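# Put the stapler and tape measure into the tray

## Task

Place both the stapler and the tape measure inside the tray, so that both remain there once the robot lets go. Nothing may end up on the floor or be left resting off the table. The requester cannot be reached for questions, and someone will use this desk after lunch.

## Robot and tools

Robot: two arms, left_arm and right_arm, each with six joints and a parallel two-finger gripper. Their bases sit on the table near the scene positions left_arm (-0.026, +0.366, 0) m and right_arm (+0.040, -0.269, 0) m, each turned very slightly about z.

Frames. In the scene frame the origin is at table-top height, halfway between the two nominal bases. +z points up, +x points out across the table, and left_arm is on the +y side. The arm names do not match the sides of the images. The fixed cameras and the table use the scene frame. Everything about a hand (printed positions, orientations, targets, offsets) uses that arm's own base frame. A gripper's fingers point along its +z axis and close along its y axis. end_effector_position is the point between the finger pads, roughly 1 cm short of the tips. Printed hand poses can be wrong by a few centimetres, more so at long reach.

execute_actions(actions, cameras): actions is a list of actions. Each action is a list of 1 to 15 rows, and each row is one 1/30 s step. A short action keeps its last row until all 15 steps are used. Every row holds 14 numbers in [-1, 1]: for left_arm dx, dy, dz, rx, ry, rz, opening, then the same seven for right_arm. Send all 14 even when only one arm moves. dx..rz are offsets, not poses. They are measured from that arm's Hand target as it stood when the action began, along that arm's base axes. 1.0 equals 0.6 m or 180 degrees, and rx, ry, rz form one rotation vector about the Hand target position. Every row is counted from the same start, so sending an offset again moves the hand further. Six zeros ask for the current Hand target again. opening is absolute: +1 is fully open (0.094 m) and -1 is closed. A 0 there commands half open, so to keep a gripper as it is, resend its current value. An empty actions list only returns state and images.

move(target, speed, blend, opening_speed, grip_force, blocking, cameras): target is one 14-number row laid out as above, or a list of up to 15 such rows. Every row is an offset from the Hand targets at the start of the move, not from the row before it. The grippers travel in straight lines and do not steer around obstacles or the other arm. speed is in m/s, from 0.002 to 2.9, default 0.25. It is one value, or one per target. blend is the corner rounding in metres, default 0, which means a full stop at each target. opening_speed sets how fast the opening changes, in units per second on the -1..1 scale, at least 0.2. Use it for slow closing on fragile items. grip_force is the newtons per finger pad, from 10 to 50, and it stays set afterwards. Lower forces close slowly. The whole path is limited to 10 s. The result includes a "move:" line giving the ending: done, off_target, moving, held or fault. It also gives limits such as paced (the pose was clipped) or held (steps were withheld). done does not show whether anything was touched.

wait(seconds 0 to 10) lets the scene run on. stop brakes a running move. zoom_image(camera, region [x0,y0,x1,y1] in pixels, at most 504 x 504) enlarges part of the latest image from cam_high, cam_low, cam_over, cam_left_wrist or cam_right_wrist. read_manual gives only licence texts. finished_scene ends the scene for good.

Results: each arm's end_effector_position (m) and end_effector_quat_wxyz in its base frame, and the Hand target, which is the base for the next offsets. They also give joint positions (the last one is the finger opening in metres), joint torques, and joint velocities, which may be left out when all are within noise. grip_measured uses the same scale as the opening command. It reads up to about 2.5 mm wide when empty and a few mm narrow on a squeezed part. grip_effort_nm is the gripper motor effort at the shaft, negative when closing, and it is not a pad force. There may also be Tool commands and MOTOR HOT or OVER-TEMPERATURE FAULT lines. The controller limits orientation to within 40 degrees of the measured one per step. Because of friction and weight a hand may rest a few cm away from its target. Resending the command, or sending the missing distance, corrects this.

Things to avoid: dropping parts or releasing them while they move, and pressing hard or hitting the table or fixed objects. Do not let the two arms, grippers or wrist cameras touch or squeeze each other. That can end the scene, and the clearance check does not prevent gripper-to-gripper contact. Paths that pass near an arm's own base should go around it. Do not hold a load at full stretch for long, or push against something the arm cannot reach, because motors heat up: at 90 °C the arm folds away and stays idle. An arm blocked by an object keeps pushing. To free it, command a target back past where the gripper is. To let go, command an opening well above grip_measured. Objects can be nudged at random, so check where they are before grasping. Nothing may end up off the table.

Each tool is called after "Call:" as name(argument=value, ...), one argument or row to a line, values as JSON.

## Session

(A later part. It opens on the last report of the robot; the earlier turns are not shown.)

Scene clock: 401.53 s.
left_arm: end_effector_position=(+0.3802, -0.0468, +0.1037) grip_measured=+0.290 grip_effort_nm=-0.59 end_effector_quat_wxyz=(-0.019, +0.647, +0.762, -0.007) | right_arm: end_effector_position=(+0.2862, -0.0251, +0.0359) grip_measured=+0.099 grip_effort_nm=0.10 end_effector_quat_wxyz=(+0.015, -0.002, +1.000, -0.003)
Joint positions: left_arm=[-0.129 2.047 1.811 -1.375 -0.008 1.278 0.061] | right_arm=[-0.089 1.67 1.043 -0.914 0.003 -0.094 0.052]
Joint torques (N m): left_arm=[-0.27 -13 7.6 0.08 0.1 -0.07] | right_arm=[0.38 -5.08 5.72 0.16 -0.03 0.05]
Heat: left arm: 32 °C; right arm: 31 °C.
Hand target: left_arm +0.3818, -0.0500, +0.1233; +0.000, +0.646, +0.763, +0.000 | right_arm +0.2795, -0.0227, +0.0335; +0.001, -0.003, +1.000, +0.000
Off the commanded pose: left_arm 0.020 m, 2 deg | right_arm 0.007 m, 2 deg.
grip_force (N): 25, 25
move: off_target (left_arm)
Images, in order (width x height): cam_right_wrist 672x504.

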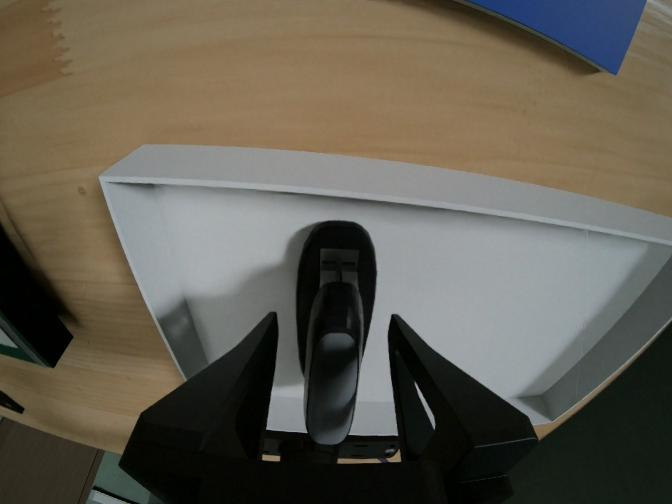

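Call:
move(
  target=[
    [-0.27,-0.117,0.06,0,0,-0.02,0,0,0,0.26,0,0,0,0.1],
    [-0.403,-0.45,0.01,0,0,-0.036,0,-0.1,-0.03,0.26,0,0,0,0.5],
  ],
  speed=0.25,
  blend=[0.04,0],
)

Scene clock: 412.37 s.
left_arm: end_effector_position=(+0.1375, -0.3167, +0.1274) grip_measured=+0.290 grip_effort_nm=-0.59 end_effector_quat_wxyz=(+0.001, +0.693, +0.721, +0.000) | right_arm: end_effector_position=(+0.2424, -0.0444, +0.1894) grip_measured=+0.498 grip_effort_nm=0.10 end_effector_quat_wxyz=(+0.040, -0.002, +0.999, -0.009)
Joint positions: left_arm=[-1.165 1.85 1.632 -1.351 -0.001 0.366 0.061] | right_arm=[-0.183 1.422 1.42 -1.486 0.003 -0.187 0.07]
Joint torques (N m): left_arm=[0.44 -7.35 7.76 0.23 0.03 -0.11] | right_arm=[-0.38 -5.38 5.11 -0.29 -0.03 -0.04]
Heat: left arm: 32 °C; right arm: 31 °C.
Hand target: left_arm +0.1399, -0.3200, +0.1294; +0.000, +0.688, +0.726, +0.000 | right_arm +0.2195, -0.0407, +0.1896; +0.001, -0.003, +1.000, +0.000
Off the commanded pose: left_arm 0.005 m, 1 deg | right_arm 0.023 m, 5 deg.
joint sent to its limit (right arm) — joint 4 (wrist pitch), lower limit. The joint targets still meet the commanded pose.
grip_force (N): 25, 25
move: off_target (right_arm); target 2's new opening was sent with right_arm's hand 0.023 m and 5 deg from that target

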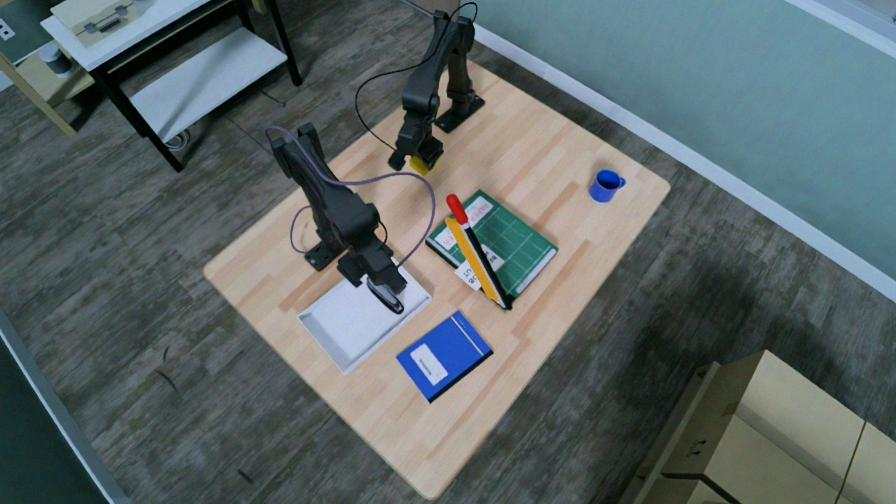

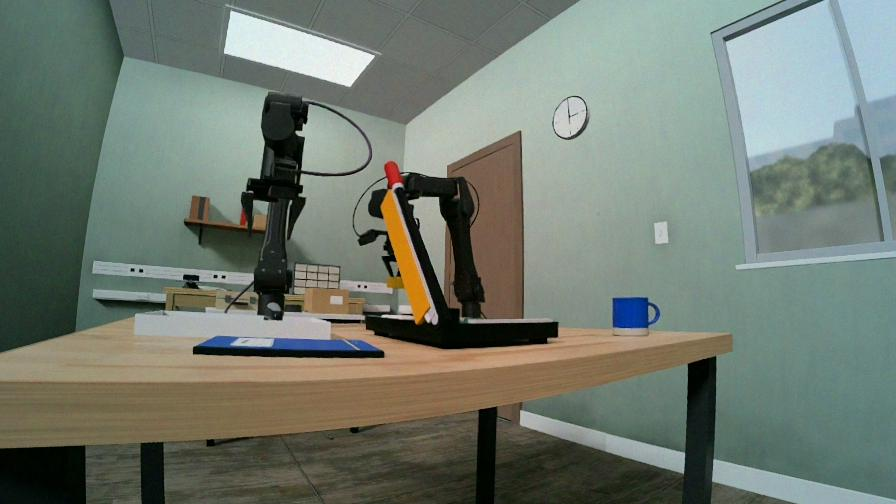

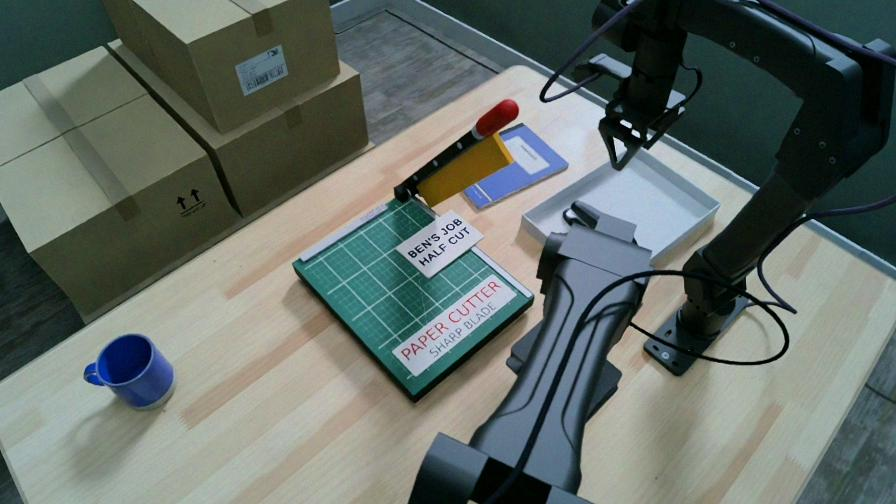

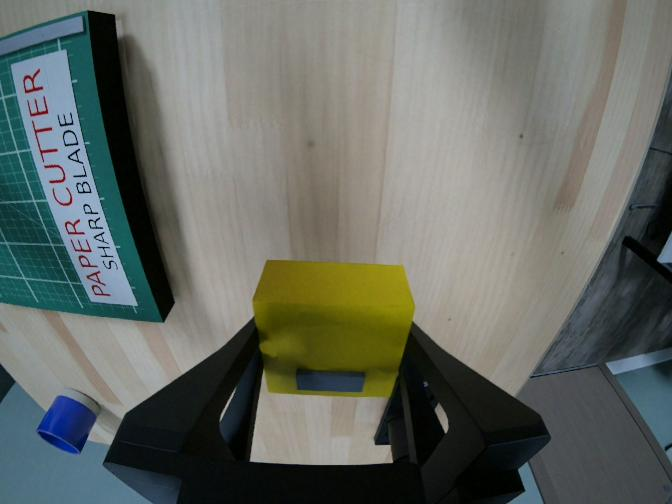

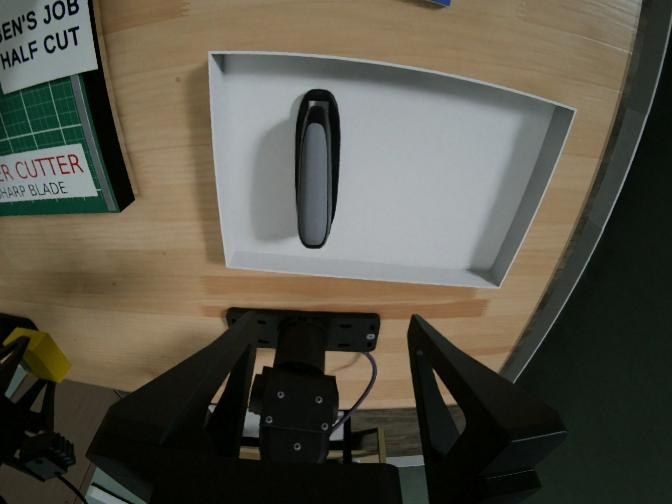

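Call:
move(
  target=[0,0,-0.178,0,0,0,0,0,0,0,0,0,0,0.5],
  speed=0.12,
  cameras=[],
)

Call:
move(
  target=[0,0,-0.009,0,0,0,0,0,0,0,0,0,0,0.5],
  speed=0.03,
  cameras=["cam_left_wrist"],
)

Scene clock: 420.57 s.
left_arm: end_effector_position=(+0.1402, -0.3230, +0.0309) grip_measured=+0.290 grip_effort_nm=-0.59 end_effector_quat_wxyz=(+0.009, +0.693, +0.721, -0.003) | right_arm: end_effector_position=(+0.2424, -0.0444, +0.1894) grip_measured=+0.498 grip_effort_nm=0.10 end_effector_quat_wxyz=(+0.040, -0.002, +0.999, -0.009)
Joint positions: left_arm=[-1.165 1.919 1.334 -0.966 -0.001 0.365 0.061] | right_arm=[-0.183 1.422 1.42 -1.486 0.003 -0.187 0.07]
Joint torques (N m): left_arm=[0.4 -7.75 4.6 0.5 0.03 -0.11] | right_arm=[-0.36 -5.48 5.07 -0.27 -0.02 -0.07]
Heat: left arm: 32 °C; right arm: 30 °C.
Hand target: left_arm +0.1399, -0.3200, +0.0226; +0.000, +0.688, +0.726, +0.000 | right_arm +0.2195, -0.0407, +0.1896; +0.001, -0.003, +1.000, +0.000
Off the commanded pose: left_arm 0.009 m, 1 deg | right_arm 0.023 m, 5 deg.
joint sent to its limit (right arm) — joint 4 (wrist pitch), lower limit. The joint targets still meet the commanded pose.
grip_force (N): 25, 25
move: off_target (right_arm)
No camera images: "cameras" was empty.

Scene clock: 421.47 s.
left_arm: end_effector_position=(+0.1409, -0.3248, +0.0289) grip_measured=+0.290 grip_effort_nm=-0.59 end_effector_quat_wxyz=(+0.014, +0.693, +0.721, -0.005) | right_arm: end_effector_position=(+0.2424, -0.0444, +0.1894) grip_measured=+0.498 grip_effort_nm=0.10 end_effector_quat_wxyz=(+0.040, -0.002, +0.999, -0.009)
Joint positions: left_arm=[-1.165 1.919 1.325 -0.947 -0.001 0.365 0.061] | right_arm=[-0.183 1.422 1.42 -1.486 0.003 -0.187 0.07]
Joint torques (N m): left_arm=[0.42 -7.25 4.33 0.47 0.03 -0.11] | right_arm=[-0.44 -5.41 5.11 -0.26 -0.03 -0.03]
Heat: left arm: 32 °C; right arm: 30 °C.
Hand target: left_arm +0.1400, -0.3201, +0.0172; +0.001, +0.688, +0.726, -0.001 | right_arm +0.2195, -0.0407, +0.1896; +0.001, -0.003, +1.000, +0.000
Off the commanded pose: left_arm 0.013 m, 2 deg | right_arm 0.023 m, 5 deg.
joint sent to its limit (right arm) — joint 4 (wrist pitch), lower limit. The joint targets still meet the commanded pose.
grip_force (N): 25, 25
move: off_target (left_arm, right_arm)
Images, in order (width x height): cam_left_wrist 672x504.

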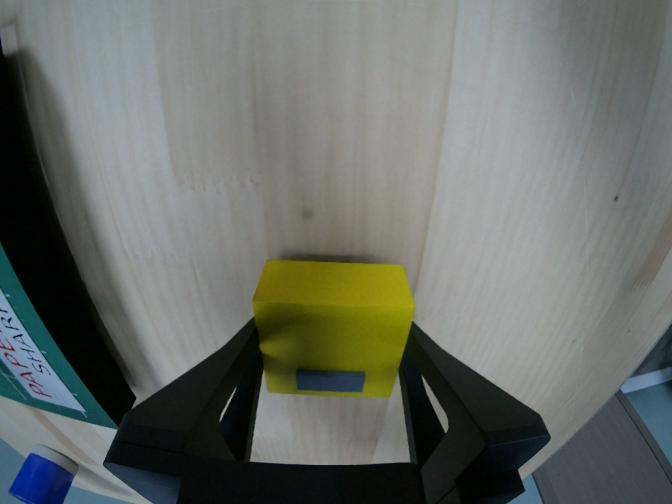

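Lower another ~8 mm.

Call:
move(
  target=[0,0,-0.011,0,0,0,0,0,0,0,0,0,0,0.5],
  speed=0.03,
  cameras=[],
)

Call:
move(
  target=[0.002,0.004,-0.009,0,0,0,0,0,0,0,0,0,0,0.5],
  speed=0.02,
  cameras=["cam_left_wrist"],
)

Scene clock: 428.00 s.
left_arm: end_effector_position=(+0.1409, -0.3247, +0.0216) grip_measured=+0.290 grip_effort_nm=-0.59 end_effector_quat_wxyz=(+0.013, +0.693, +0.721, -0.005) | right_arm: end_effector_position=(+0.2424, -0.0444, +0.1894) grip_measured=+0.498 grip_effort_nm=0.10 end_effector_quat_wxyz=(+0.040, -0.002, +0.999, -0.009)
Joint positions: left_arm=[-1.165 1.931 1.31 -0.923 -0.001 0.365 0.061] | right_arm=[-0.183 1.422 1.42 -1.486 0.003 -0.187 0.07]
Joint torques (N m): left_arm=[0.42 -7.41 4.31 0.53 0.04 -0.11] | right_arm=[-0.44 -5.45 5.03 -0.27 -0.03 -0.08]
Heat: left arm: 32 °C; right arm: 30 °C.
Hand target: left_arm +0.1399, -0.3200, +0.0105; +0.000, +0.688, +0.726, +0.000 | right_arm +0.2195, -0.0407, +0.1896; +0.001, -0.003, +1.000, +0.000
Off the commanded pose: left_arm 0.012 m, 2 deg | right_arm 0.023 m, 5 deg.
joint sent to its limit (right arm) — joint 4 (wrist pitch), lower limit. The joint targets still meet the commanded pose.
grip_force (N): 25, 25
move: off_target (left_arm, right_arm)
No camera images: "cameras" was empty.

Scene clock: 428.73 s.
left_arm: end_effector_position=(+0.1427, -0.3244, +0.0204) grip_measured=+0.290 grip_effort_nm=-0.59 end_effector_quat_wxyz=(+0.015, +0.691, +0.722, -0.004) | right_arm: end_effector_position=(+0.2424, -0.0444, +0.1894) grip_measured=+0.498 grip_effort_nm=0.10 end_effector_quat_wxyz=(+0.040, -0.002, +0.999, -0.009)
Joint positions: left_arm=[-1.162 1.931 1.305 -0.914 -0.005 0.365 0.061] | right_arm=[-0.183 1.422 1.42 -1.486 0.003 -0.187 0.07]
Joint torques (N m): left_arm=[0.69 -7.27 3.33 0.63 0.07 -0.05] | right_arm=[-0.44 -5.41 5.07 -0.26 -0.02 -0.06]
Heat: left arm: 32 °C; right arm: 30 °C.
Hand target: left_arm +0.1412, -0.3177, +0.0052; +0.001, +0.688, +0.726, +0.000 | right_arm +0.2195, -0.0407, +0.1896; +0.001, -0.003, +1.000, +0.000
Off the commanded pose: left_arm 0.017 m, 2 deg | right_arm 0.023 m, 5 deg.
joint sent to its limit (right arm) — joint 4 (wrist pitch), lower limit. The joint targets still meet the commanded pose.
grip_force (N): 25, 25
move: off_target (left_arm, right_arm)
Images, in order (width x height): cam_left_wrist 672x504.

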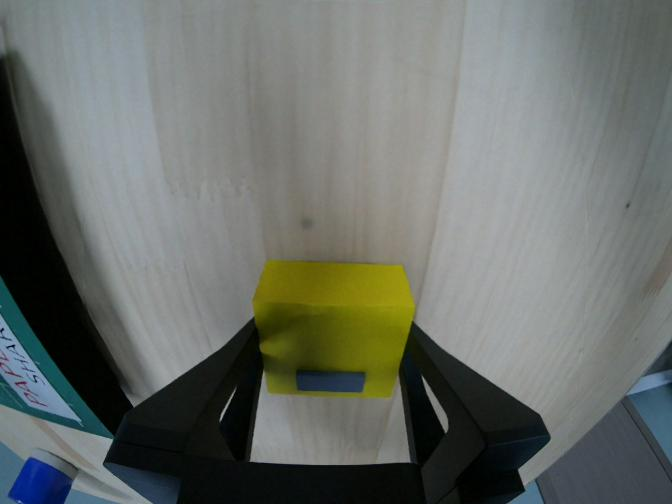

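Call:
move(
  target=[0,0,0.006,0,0,0,0.85,0,0,0,0,0,0,0.5],
  opening_speed=1,
  speed=0.02,
  cameras=["cam_left_wrist"],
)

Call:
move(
  target=[
    [0,0,0.22,0,0,0,0.85,0,0,0,0,0,0,1],
    [0.26,0.53,0.25,0,0,0,0.85,-0.149,0.201,-0.015,0,0,0.5,1],
  ],
  speed=0.3,
  blend=[0.03,0],
  cameras=["cam_over","cam_right_wrist"],
)

Call:
move(
  target=[0,0,0,0,0,0,0.85,-0.11,0.433,-0.09,0,0,0,1],
  speed=0.3,
  cameras=["cam_over","cam_right_wrist"],
)

Scene clock: 442.30 s.
left_arm: end_effector_position=(+0.1423, -0.3235, +0.0193) grip_measured=+0.848 grip_effort_nm=0.07 end_effector_quat_wxyz=(+0.015, +0.691, +0.722, -0.003) | right_arm: end_effector_position=(+0.2424, -0.0444, +0.1894) grip_measured=+0.498 grip_effort_nm=0.10 end_effector_quat_wxyz=(+0.040, -0.002, +0.999, -0.009)
Joint positions: left_arm=[-1.162 1.931 1.3 -0.911 -0.005 0.365 0.087] | right_arm=[-0.183 1.422 1.42 -1.486 0.003 -0.187 0.07]
Joint torques (N m): left_arm=[0.7 -7.6 4.15 0.48 0.07 -0.05] | right_arm=[-0.44 -5.39 5.08 -0.28 -0.03 -0.07]
Heat: left arm: 31 °C; right arm: 30 °C.
Hand target: left_arm +0.1411, -0.3176, +0.0087; +0.000, +0.688, +0.726, +0.000 | right_arm +0.2195, -0.0407, +0.1896; +0.001, -0.003, +1.000, +0.000
Off the commanded pose: left_arm 0.012 m, 2 deg | right_arm 0.023 m, 5 deg.
joint sent to its limit (right arm) — joint 4 (wrist pitch), lower limit. The joint targets still meet the commanded pose.
grip_force (N): 25, 25
move: off_target (left_arm, right_arm)
Images, in order (width x height): cam_left_wrist 672x504.

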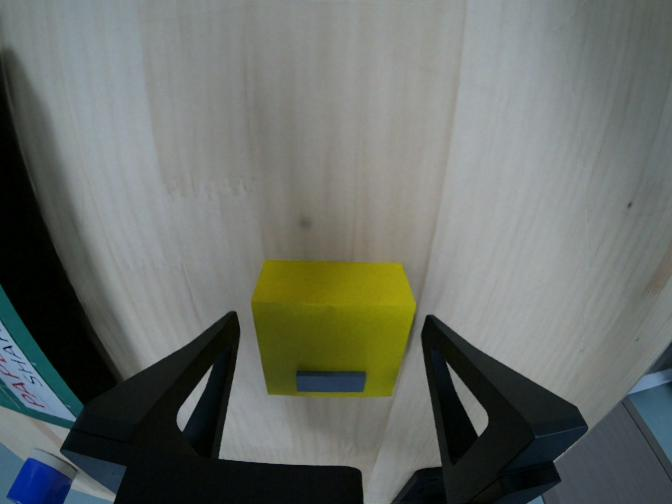

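Scene clock: 447.10 s.
left_arm: end_effector_position=(+0.2964, +0.0011, +0.1582) grip_measured=+0.848 grip_effort_nm=0.07 end_effector_quat_wxyz=(+0.005, +0.684, +0.730, +0.008) | right_arm: end_effector_position=(+0.1507, +0.0897, +0.1844) grip_measured=+0.999 grip_effort_nm=0.09 end_effector_quat_wxyz=(-0.082, +0.701, -0.708, +0.023)
Joint positions: left_arm=[-0.003 1.651 1.519 -1.42 -0.005 1.503 0.087] | right_arm=[0.537 1.074 1.159 -1.486 0.005 -1.025 0.094]
Joint torques (N m): left_arm=[0.2 -5.12 7.39 0.19 0.07 0.15] | right_arm=[0.43 -2.14 5.07 -0.06 -0.06 -0.09]
Heat: left arm: 31 °C; right arm: 30 °C.
Hand target: left_arm +0.2972, +0.0004, +0.1588; +0.001, +0.688, +0.726, -0.001 | right_arm +0.1301, +0.0800, +0.1805; +0.000, +0.709, -0.705, -0.001
Off the commanded pose: left_arm 0.001 m, 1 deg | right_arm 0.023 m, 10 deg.
joint sent to its limit (right arm) — joint 4 (wrist pitch), lower limit. The joint targets are off in orientation, not in position.
grip_force (N): 25, 25
move: off_target (right_arm); blend cut to 0 m at target 1
Images, in order (width x height): cam_over 896x504, cam_right_wrist 672x504.

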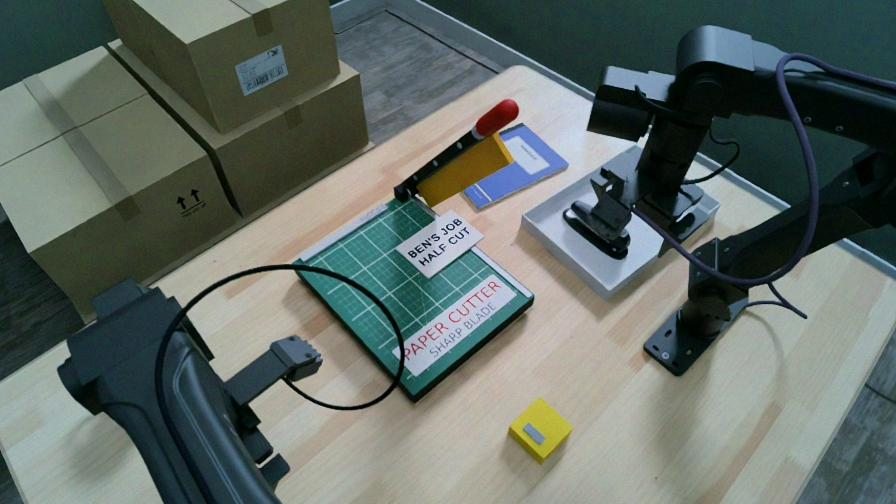

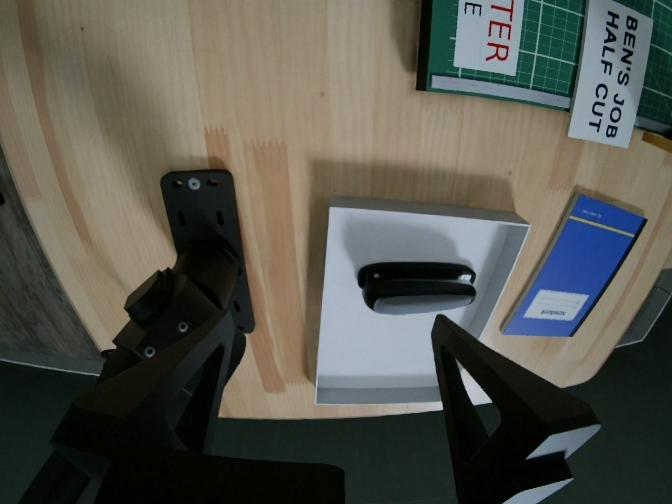

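Scene clock: 448.80 s.
left_arm: end_effector_position=(+0.2964, +0.0011, +0.1582) grip_measured=+0.848 grip_effort_nm=0.07 end_effector_quat_wxyz=(+0.005, +0.684, +0.730, +0.008) | right_arm: end_effector_position=(+0.0653, +0.3400, +0.1215) grip_measured=+0.999 grip_effort_nm=0.09 end_effector_quat_wxyz=(-0.007, +0.711, -0.704, +0.000)
Joint positions: left_arm=[-0.003 1.651 1.519 -1.42 -0.005 1.503 0.087] | right_arm=[1.382 1.844 1.601 -1.316 0.007 -0.199 0.094]
Joint torques (N m): left_arm=[0.21 -5.12 7.41 0.19 0.07 0.15] | right_arm=[-0.06 -6.57 9.16 0.01 -0.05 0]
Heat: left arm: 31 °C; right arm: 30 °C.
Hand target: left_arm +0.2972, +0.0004, +0.1588; +0.001, +0.688, +0.726, +0.000 | right_arm +0.0641, +0.3397, +0.1265; +0.000, +0.709, -0.705, +0.000
Off the commanded pose: left_arm 0.001 m, 1 deg | right_arm 0.005 m, 1 deg.
grip_force (N): 25, 25
move: done
Images, in order (width x height): cam_over 896x504, cam_right_wrist 672x504.

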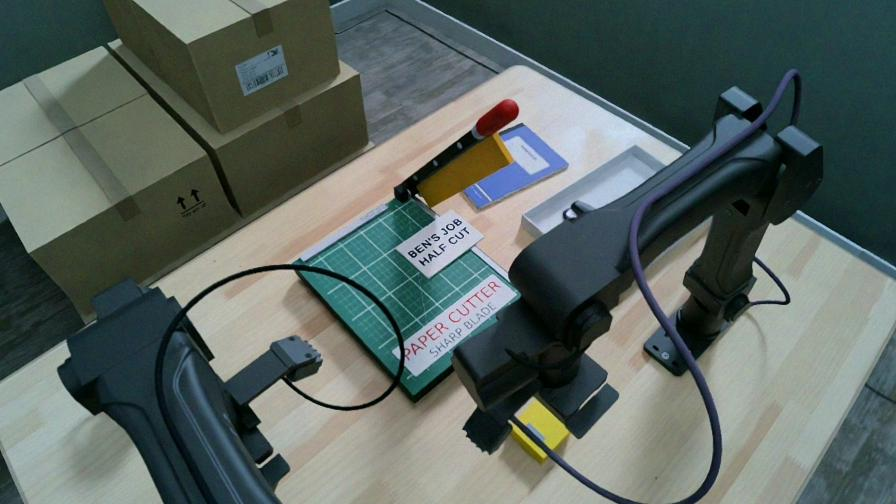

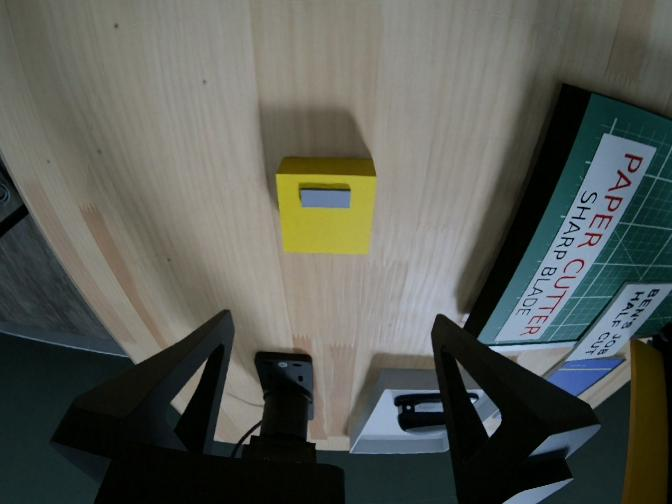

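Call:
move(
  target=[
    [0,0,0,0,0,0,0.85,-0.006,0.025,-0.16,0,0,0,1],
    [0,0,0,0,0,0,0.85,-0.006,0.025,-0.185,0,0,0,1],
  ],
  speed=[0.15,0.04],
  blend=[0.005,0],
  cameras=["cam_right_wrist"],
)

Scene clock: 457.00 s.
left_arm: end_effector_position=(+0.2964, +0.0011, +0.1582) grip_measured=+0.848 grip_effort_nm=0.07 end_effector_quat_wxyz=(+0.005, +0.684, +0.730, +0.008) | right_arm: end_effector_position=(+0.0646, +0.3597, +0.0236) grip_measured=+0.999 grip_effort_nm=0.09 end_effector_quat_wxyz=(-0.013, +0.708, -0.706, -0.005)
Joint positions: left_arm=[-0.003 1.651 1.519 -1.42 -0.005 1.503 0.087] | right_arm=[1.394 1.969 1.372 -0.946 0.007 -0.181 0.094]
Joint torques (N m): left_arm=[0.21 -5.11 7.39 0.19 0.07 0.14] | right_arm=[0.53 -6.76 4.96 0.37 -0.06 0.05]
Heat: left arm: 31 °C; right arm: 30 °C.
Hand target: left_arm +0.2972, +0.0004, +0.1588; +0.001, +0.688, +0.726, +0.000 | right_arm +0.0605, +0.3548, +0.0155; +0.000, +0.709, -0.705, +0.000
Off the commanded pose: left_arm 0.001 m, 1 deg | right_arm 0.010 m, 2 deg.
grip_force (N): 25, 25
move: done
Images, in order (width x height): cam_right_wrist 672x504.

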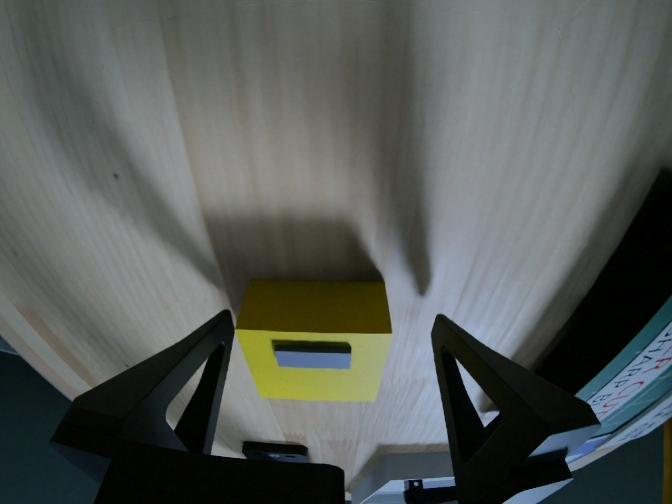

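Call:
move(
  target=[0,0,0,0,0,0,0.85,-0.013,0,-0.005,0,0,0,1],
  speed=0.04,
  cameras=[],
)

Call:
move(
  target=[0,0,0,0,0,0,0.85,0,0,0,0,0,0,0],
  opening_speed=0.6,
  cameras=["cam_right_wrist"],
)

Scene clock: 463.43 s.
left_arm: end_effector_position=(+0.2964, +0.0011, +0.1582) grip_measured=+0.848 grip_effort_nm=0.07 end_effector_quat_wxyz=(+0.005, +0.684, +0.730, +0.008) | right_arm: end_effector_position=(+0.0567, +0.3602, +0.0208) grip_measured=+0.999 grip_effort_nm=0.09 end_effector_quat_wxyz=(-0.014, +0.709, -0.705, -0.006)
Joint positions: left_arm=[-0.003 1.651 1.519 -1.42 -0.005 1.503 0.087] | right_arm=[1.415 1.969 1.36 -0.934 0.007 -0.161 0.094]
Joint torques (N m): left_arm=[0.2 -5.11 7.39 0.18 0.07 0.14] | right_arm=[0.49 -6.72 4.81 0.37 -0.05 0.06]
Heat: left arm: 31 °C; right arm: 30 °C.
Hand target: left_arm +0.2972, +0.0004, +0.1588; +0.001, +0.688, +0.726, +0.000 | right_arm +0.0529, +0.3547, +0.0125; +0.000, +0.709, -0.705, +0.000
Off the commanded pose: left_arm 0.001 m, 1 deg | right_arm 0.011 m, 2 deg.
grip_force (N): 25, 25
move: off_target (right_arm)
No camera images: "cameras" was empty.

Scene clock: 465.80 s.
left_arm: end_effector_position=(+0.2964, +0.0011, +0.1582) grip_measured=+0.848 grip_effort_nm=0.07 end_effector_quat_wxyz=(+0.005, +0.684, +0.730, +0.008) | right_arm: end_effector_position=(+0.0568, +0.3604, +0.0208) grip_measured=+0.281 grip_effort_nm=-0.50 end_effector_quat_wxyz=(-0.014, +0.708, -0.706, -0.006)
Joint positions: left_arm=[-0.003 1.651 1.519 -1.42 -0.005 1.503 0.087] | right_arm=[1.415 1.969 1.36 -0.933 0.007 -0.16 0.06]
Joint torques (N m): left_arm=[0.21 -5.12 7.39 0.19 0.07 0.14] | right_arm=[0.4 -6.76 4.85 0.38 -0.04 0.03]
Heat: left arm: 31 °C; right arm: 30 °C.
Hand target: left_arm +0.2972, +0.0004, +0.1588; +0.001, +0.688, +0.726, +0.000 | right_arm +0.0529, +0.3548, +0.0125; +0.000, +0.709, -0.705, +0.000
Off the commanded pose: left_arm 0.001 m, 1 deg | right_arm 0.011 m, 2 deg.
grip_force (N): 25, 25
move: off_target (right_arm)
Images, in order (width x height): cam_right_wrist 672x504.

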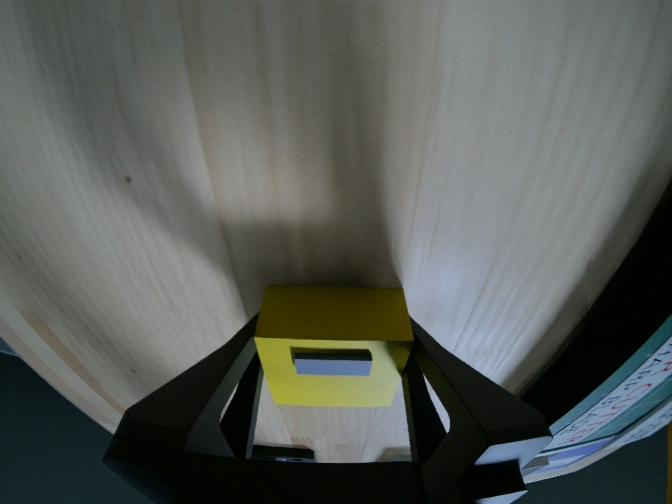

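Call:
move(
  target=[
    [0,0,0,0,0,0,0.85,0,0,0.2,0,0,0,0],
    [0,0,0,0,0,0,0.85,0.128,-0.458,0.263,0,0,0,0],
    [0,0,0,0,0,0,0.85,0.37,-0.808,0.2125,0,0,-0.5,0],
  ],
  speed=0.28,
  blend=[0.05,0.05,0],
  cameras=["cam_over","cam_right_wrist"],
)

Scene clock: 477.13 s.
left_arm: end_effector_position=(+0.2964, +0.0011, +0.1582) grip_measured=+0.848 grip_effort_nm=0.07 end_effector_quat_wxyz=(+0.005, +0.684, +0.730, +0.008) | right_arm: end_effector_position=(+0.2710, -0.1294, +0.1341) grip_measured=+0.280 grip_effort_nm=-0.55 end_effector_quat_wxyz=(-0.004, -0.006, +1.000, -0.003)
Joint positions: left_arm=[-0.003 1.651 1.519 -1.42 -0.005 1.503 0.087] | right_arm=[-0.443 1.683 1.457 -1.35 0.01 -0.454 0.06]
Joint torques (N m): left_arm=[0.21 -5.12 7.39 0.19 0.07 0.14] | right_arm=[-0.28 -5.22 9.52 0.14 -0.09 0.04]
Heat: left arm: 32 °C; right arm: 30 °C.
Hand target: left_arm +0.2972, +0.0004, +0.1588; +0.001, +0.688, +0.726, +0.000 | right_arm +0.2749, -0.1300, +0.1400; +0.000, -0.003, +1.000, +0.000
Off the commanded pose: left_arm 0.001 m, 1 deg | right_arm 0.007 m, 1 deg.
grip_force (N): 25, 25
move: done
Images, in order (width x height): cam_over 896x504, cam_right_wrist 672x504.

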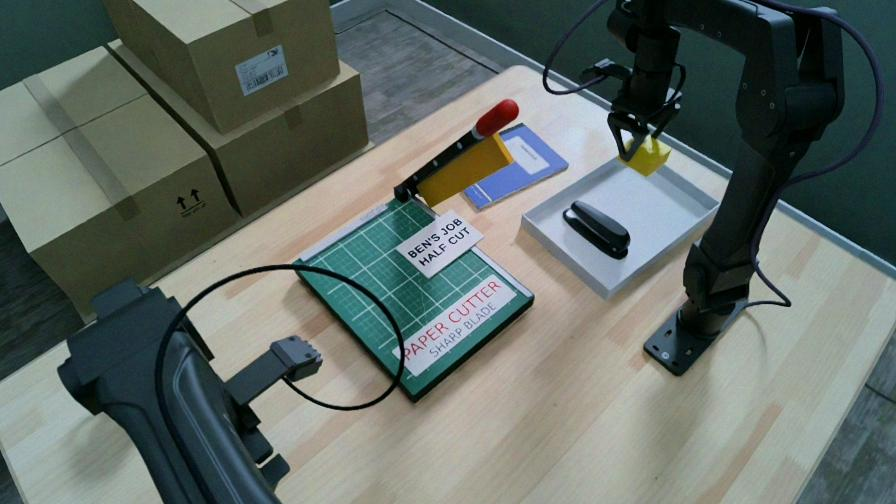

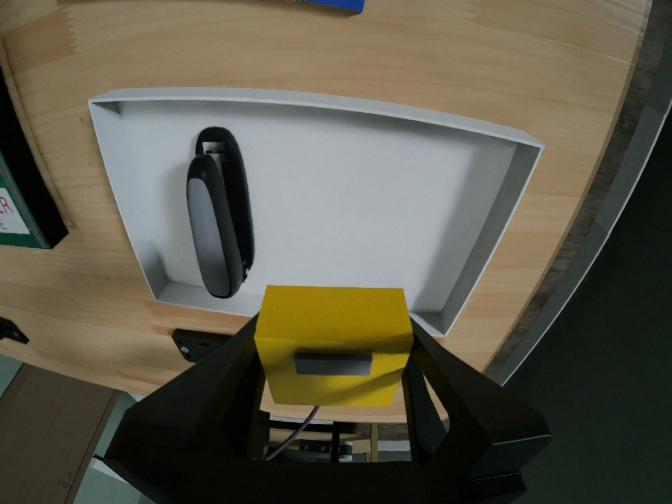

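Call:
move(
  target=[
    [0,0,0,0,0,0,0.85,0.012,0,-0.165,0,0,0,0],
    [0,0,0,0,0,0,0.85,0.012,0,-0.195,0,0,0,0],
  ],
  speed=[0.13,0.03],
  blend=[0.005,0],
  cameras=["cam_over","cam_right_wrist"],
)

Scene clock: 488.00 s.
left_arm: end_effector_position=(+0.2964, +0.0011, +0.1582) grip_measured=+0.848 grip_effort_nm=0.07 end_effector_quat_wxyz=(+0.005, +0.684, +0.730, +0.008) | right_arm: end_effector_position=(+0.2862, -0.1359, +0.0285) grip_measured=+0.280 grip_effort_nm=-0.55 end_effector_quat_wxyz=(+0.010, -0.001, +1.000, -0.011)
Joint positions: left_arm=[-0.003 1.651 1.519 -1.42 -0.005 1.503 0.087] | right_arm=[-0.441 1.79 1.153 -0.906 0.01 -0.444 0.06]
Joint torques (N m): left_arm=[0.21 -5.11 7.41 0.19 0.07 0.14] | right_arm=[0.46 -5.64 5.04 0.33 -0.09 0.03]
Heat: left arm: 32 °C; right arm: 31 °C.
Hand target: left_arm +0.2972, +0.0004, +0.1588; +0.001, +0.688, +0.726, +0.000 | right_arm +0.2820, -0.1300, +0.0230; +0.000, -0.003, +1.000, +0.000
Off the commanded pose: left_arm 0.001 m, 1 deg | right_arm 0.009 m, 2 deg.
grip_force (N): 25, 25
move: done
Images, in order (width x height): cam_over 896x504, cam_right_wrist 672x504.

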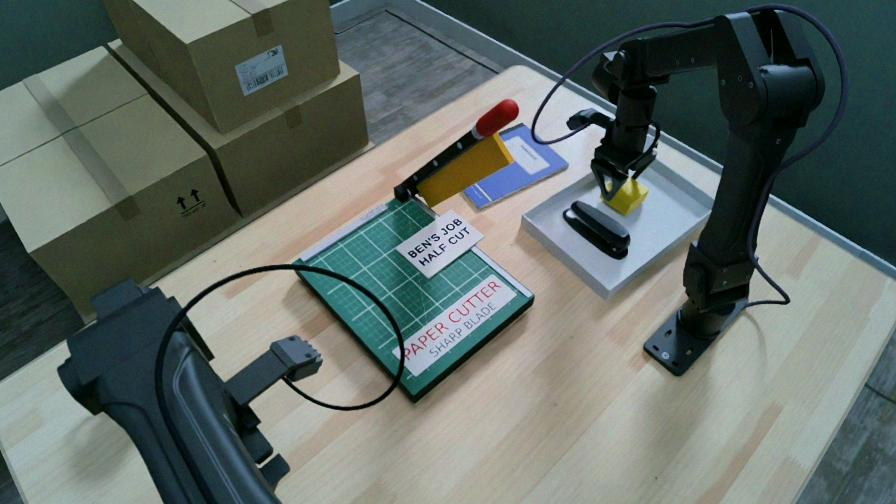

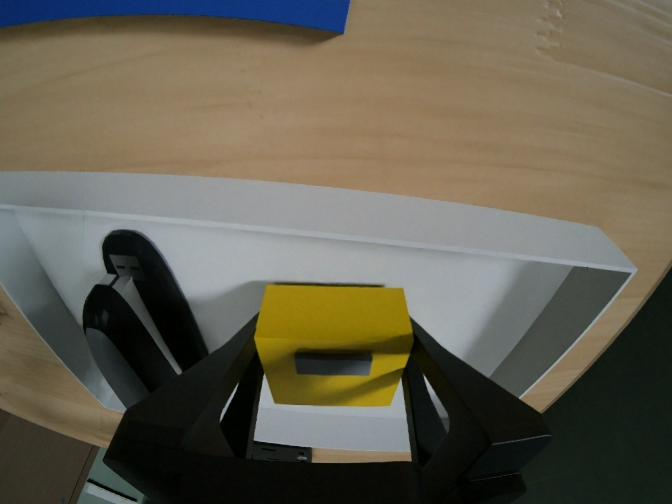

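Call:
move(
  target=[0,0,0,0,0,0,0.85,0,0,-0.008,0,0,0,0],
  speed=0.03,
  cameras=[],
)

Call:
move(
  target=[0,0,0,0,0,0,0.85,0,0,-0.004,0,0,0,0],
  speed=0.02,
  cameras=["cam_right_wrist"],
)

Scene clock: 493.87 s.
left_arm: end_effector_position=(+0.2964, +0.0011, +0.1582) grip_measured=+0.848 grip_effort_nm=0.07 end_effector_quat_wxyz=(+0.005, +0.684, +0.730, +0.008) | right_arm: end_effector_position=(+0.2865, -0.1360, +0.0240) grip_measured=+0.280 grip_effort_nm=-0.55 end_effector_quat_wxyz=(+0.011, -0.001, +1.000, -0.011)
Joint positions: left_arm=[-0.003 1.651 1.519 -1.42 -0.005 1.503 0.087] | right_arm=[-0.441 1.797 1.143 -0.888 0.01 -0.444 0.06]
Joint torques (N m): left_arm=[0.21 -5.11 7.41 0.19 0.07 0.14] | right_arm=[0.47 -5.7 5 0.32 -0.11 0.03]
Heat: left arm: 32 °C; right arm: 30 °C.
Hand target: left_arm +0.2972, +0.0004, +0.1588; +0.001, +0.688, +0.726, +0.000 | right_arm +0.2821, -0.1300, +0.0182; +0.001, -0.003, +1.000, +0.000
Off the commanded pose: left_arm 0.001 m, 1 deg | right_arm 0.010 m, 2 deg.
grip_force (N): 25, 25
move: done
No camera images: "cameras" was empty.

Scene clock: 494.60 s.
left_arm: end_effector_position=(+0.2964, +0.0011, +0.1582) grip_measured=+0.848 grip_effort_nm=0.07 end_effector_quat_wxyz=(+0.005, +0.684, +0.730, +0.008) | right_arm: end_effector_position=(+0.2884, -0.1369, +0.0241) grip_measured=+0.280 grip_effort_nm=-0.55 end_effector_quat_wxyz=(+0.015, -0.001, +1.000, -0.013)
Joint positions: left_arm=[-0.003 1.651 1.519 -1.42 -0.005 1.503 0.087] | right_arm=[-0.441 1.797 1.143 -0.879 0.01 -0.444 0.06]
Joint torques (N m): left_arm=[0.21 -5.11 7.39 0.19 0.07 0.14] | right_arm=[0.47 -5.41 4.53 0.36 -0.11 0.03]
Heat: left arm: 32 °C; right arm: 30 °C.
Hand target: left_arm +0.2972, +0.0004, +0.1588; +0.001, +0.688, +0.726, +0.000 | right_arm +0.2821, -0.1300, +0.0158; +0.000, -0.003, +1.000, +0.000
Off the commanded pose: left_arm 0.001 m, 1 deg | right_arm 0.012 m, 2 deg.
grip_force (N): 25, 25
move: off_target (right_arm)
Images, in order (width x height): cam_right_wrist 672x504.

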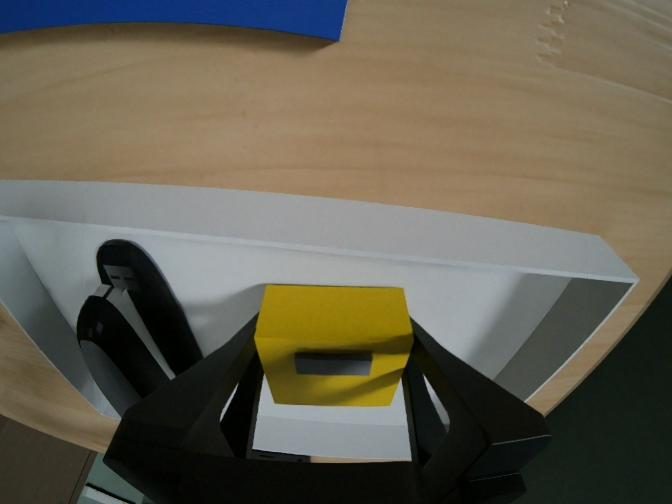

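Touching the floor. Release and lift.

Call:
move(
  target=[
    [0,0,0,0,0,0,0.85,0,0,0.006,0,0,0,0.6],
    [0,0,0,0,0,0,0.85,0,0,0.25,0,0,0,0.6],
  ],
  opening_speed=1,
  speed=[0.02,0.2],
  cameras=["cam_over","cam_high","cam_right_wrist"],
)

Scene clock: 501.53 s.
left_arm: end_effector_position=(+0.2964, +0.0011, +0.1582) grip_measured=+0.848 grip_effort_nm=0.07 end_effector_quat_wxyz=(+0.005, +0.684, +0.730, +0.008) | right_arm: end_effector_position=(+0.2855, -0.1356, +0.1565) grip_measured=+0.598 grip_effort_nm=0.10 end_effector_quat_wxyz=(+0.002, -0.001, +1.000, -0.006)
Joint positions: left_arm=[-0.003 1.651 1.519 -1.42 -0.005 1.503 0.087] | right_arm=[-0.441 1.736 1.608 -1.434 0.01 -0.443 0.075]
Joint torques (N m): left_arm=[0.21 -5.11 7.39 0.19 0.06 0.14] | right_arm=[0.53 -7.09 8.66 -0.11 -0.08 0.01]
Heat: left arm: 32 °C; right arm: 30 °C.
Hand target: left_arm +0.2972, +0.0004, +0.1588; +0.001, +0.688, +0.726, +0.000 | right_arm +0.2821, -0.1300, +0.1659; +0.001, -0.003, +1.000, +0.000
Off the commanded pose: left_arm 0.001 m, 1 deg | right_arm 0.011 m, 1 deg.
grip_force (N): 25, 25
move: off_target (right_arm)
Images, in order (width x height): cam_high 896x504, cam_over 896x504, cam_right_wrist 672x504.

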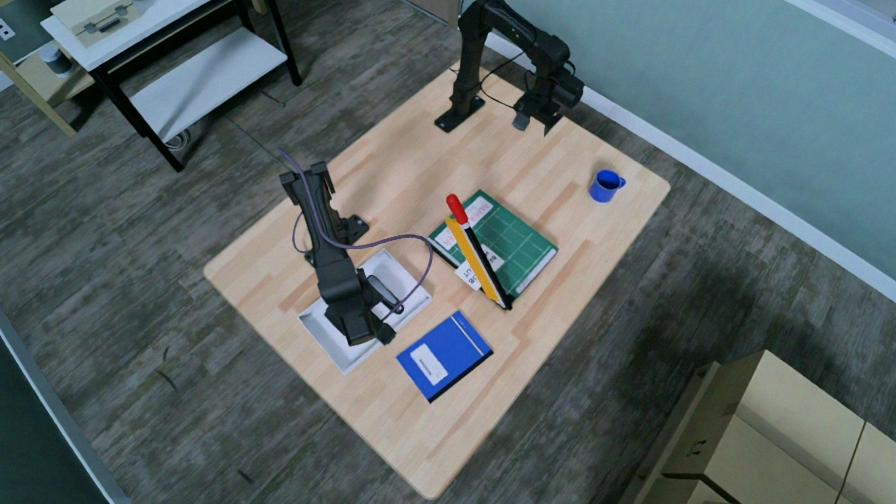

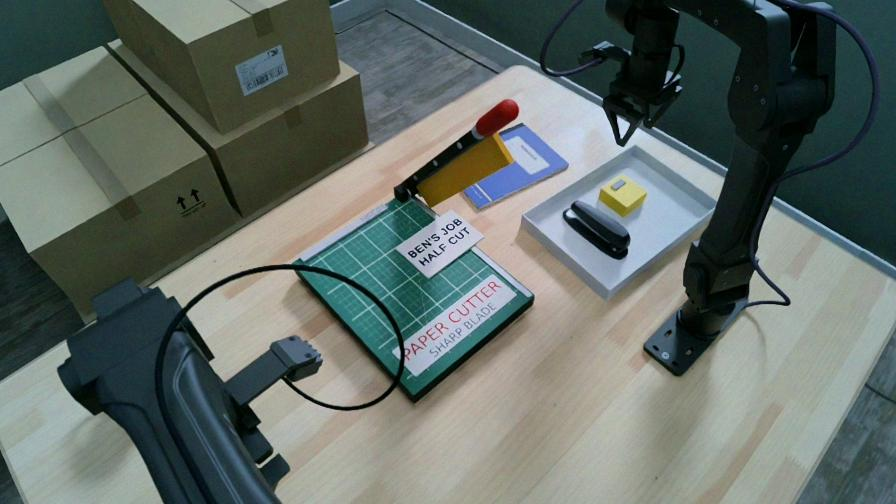

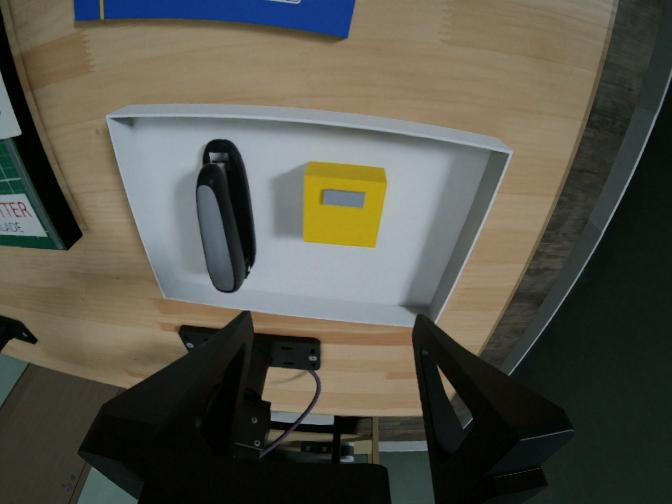

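Call:
finished_scene(
)

The scene is finished: the task was done.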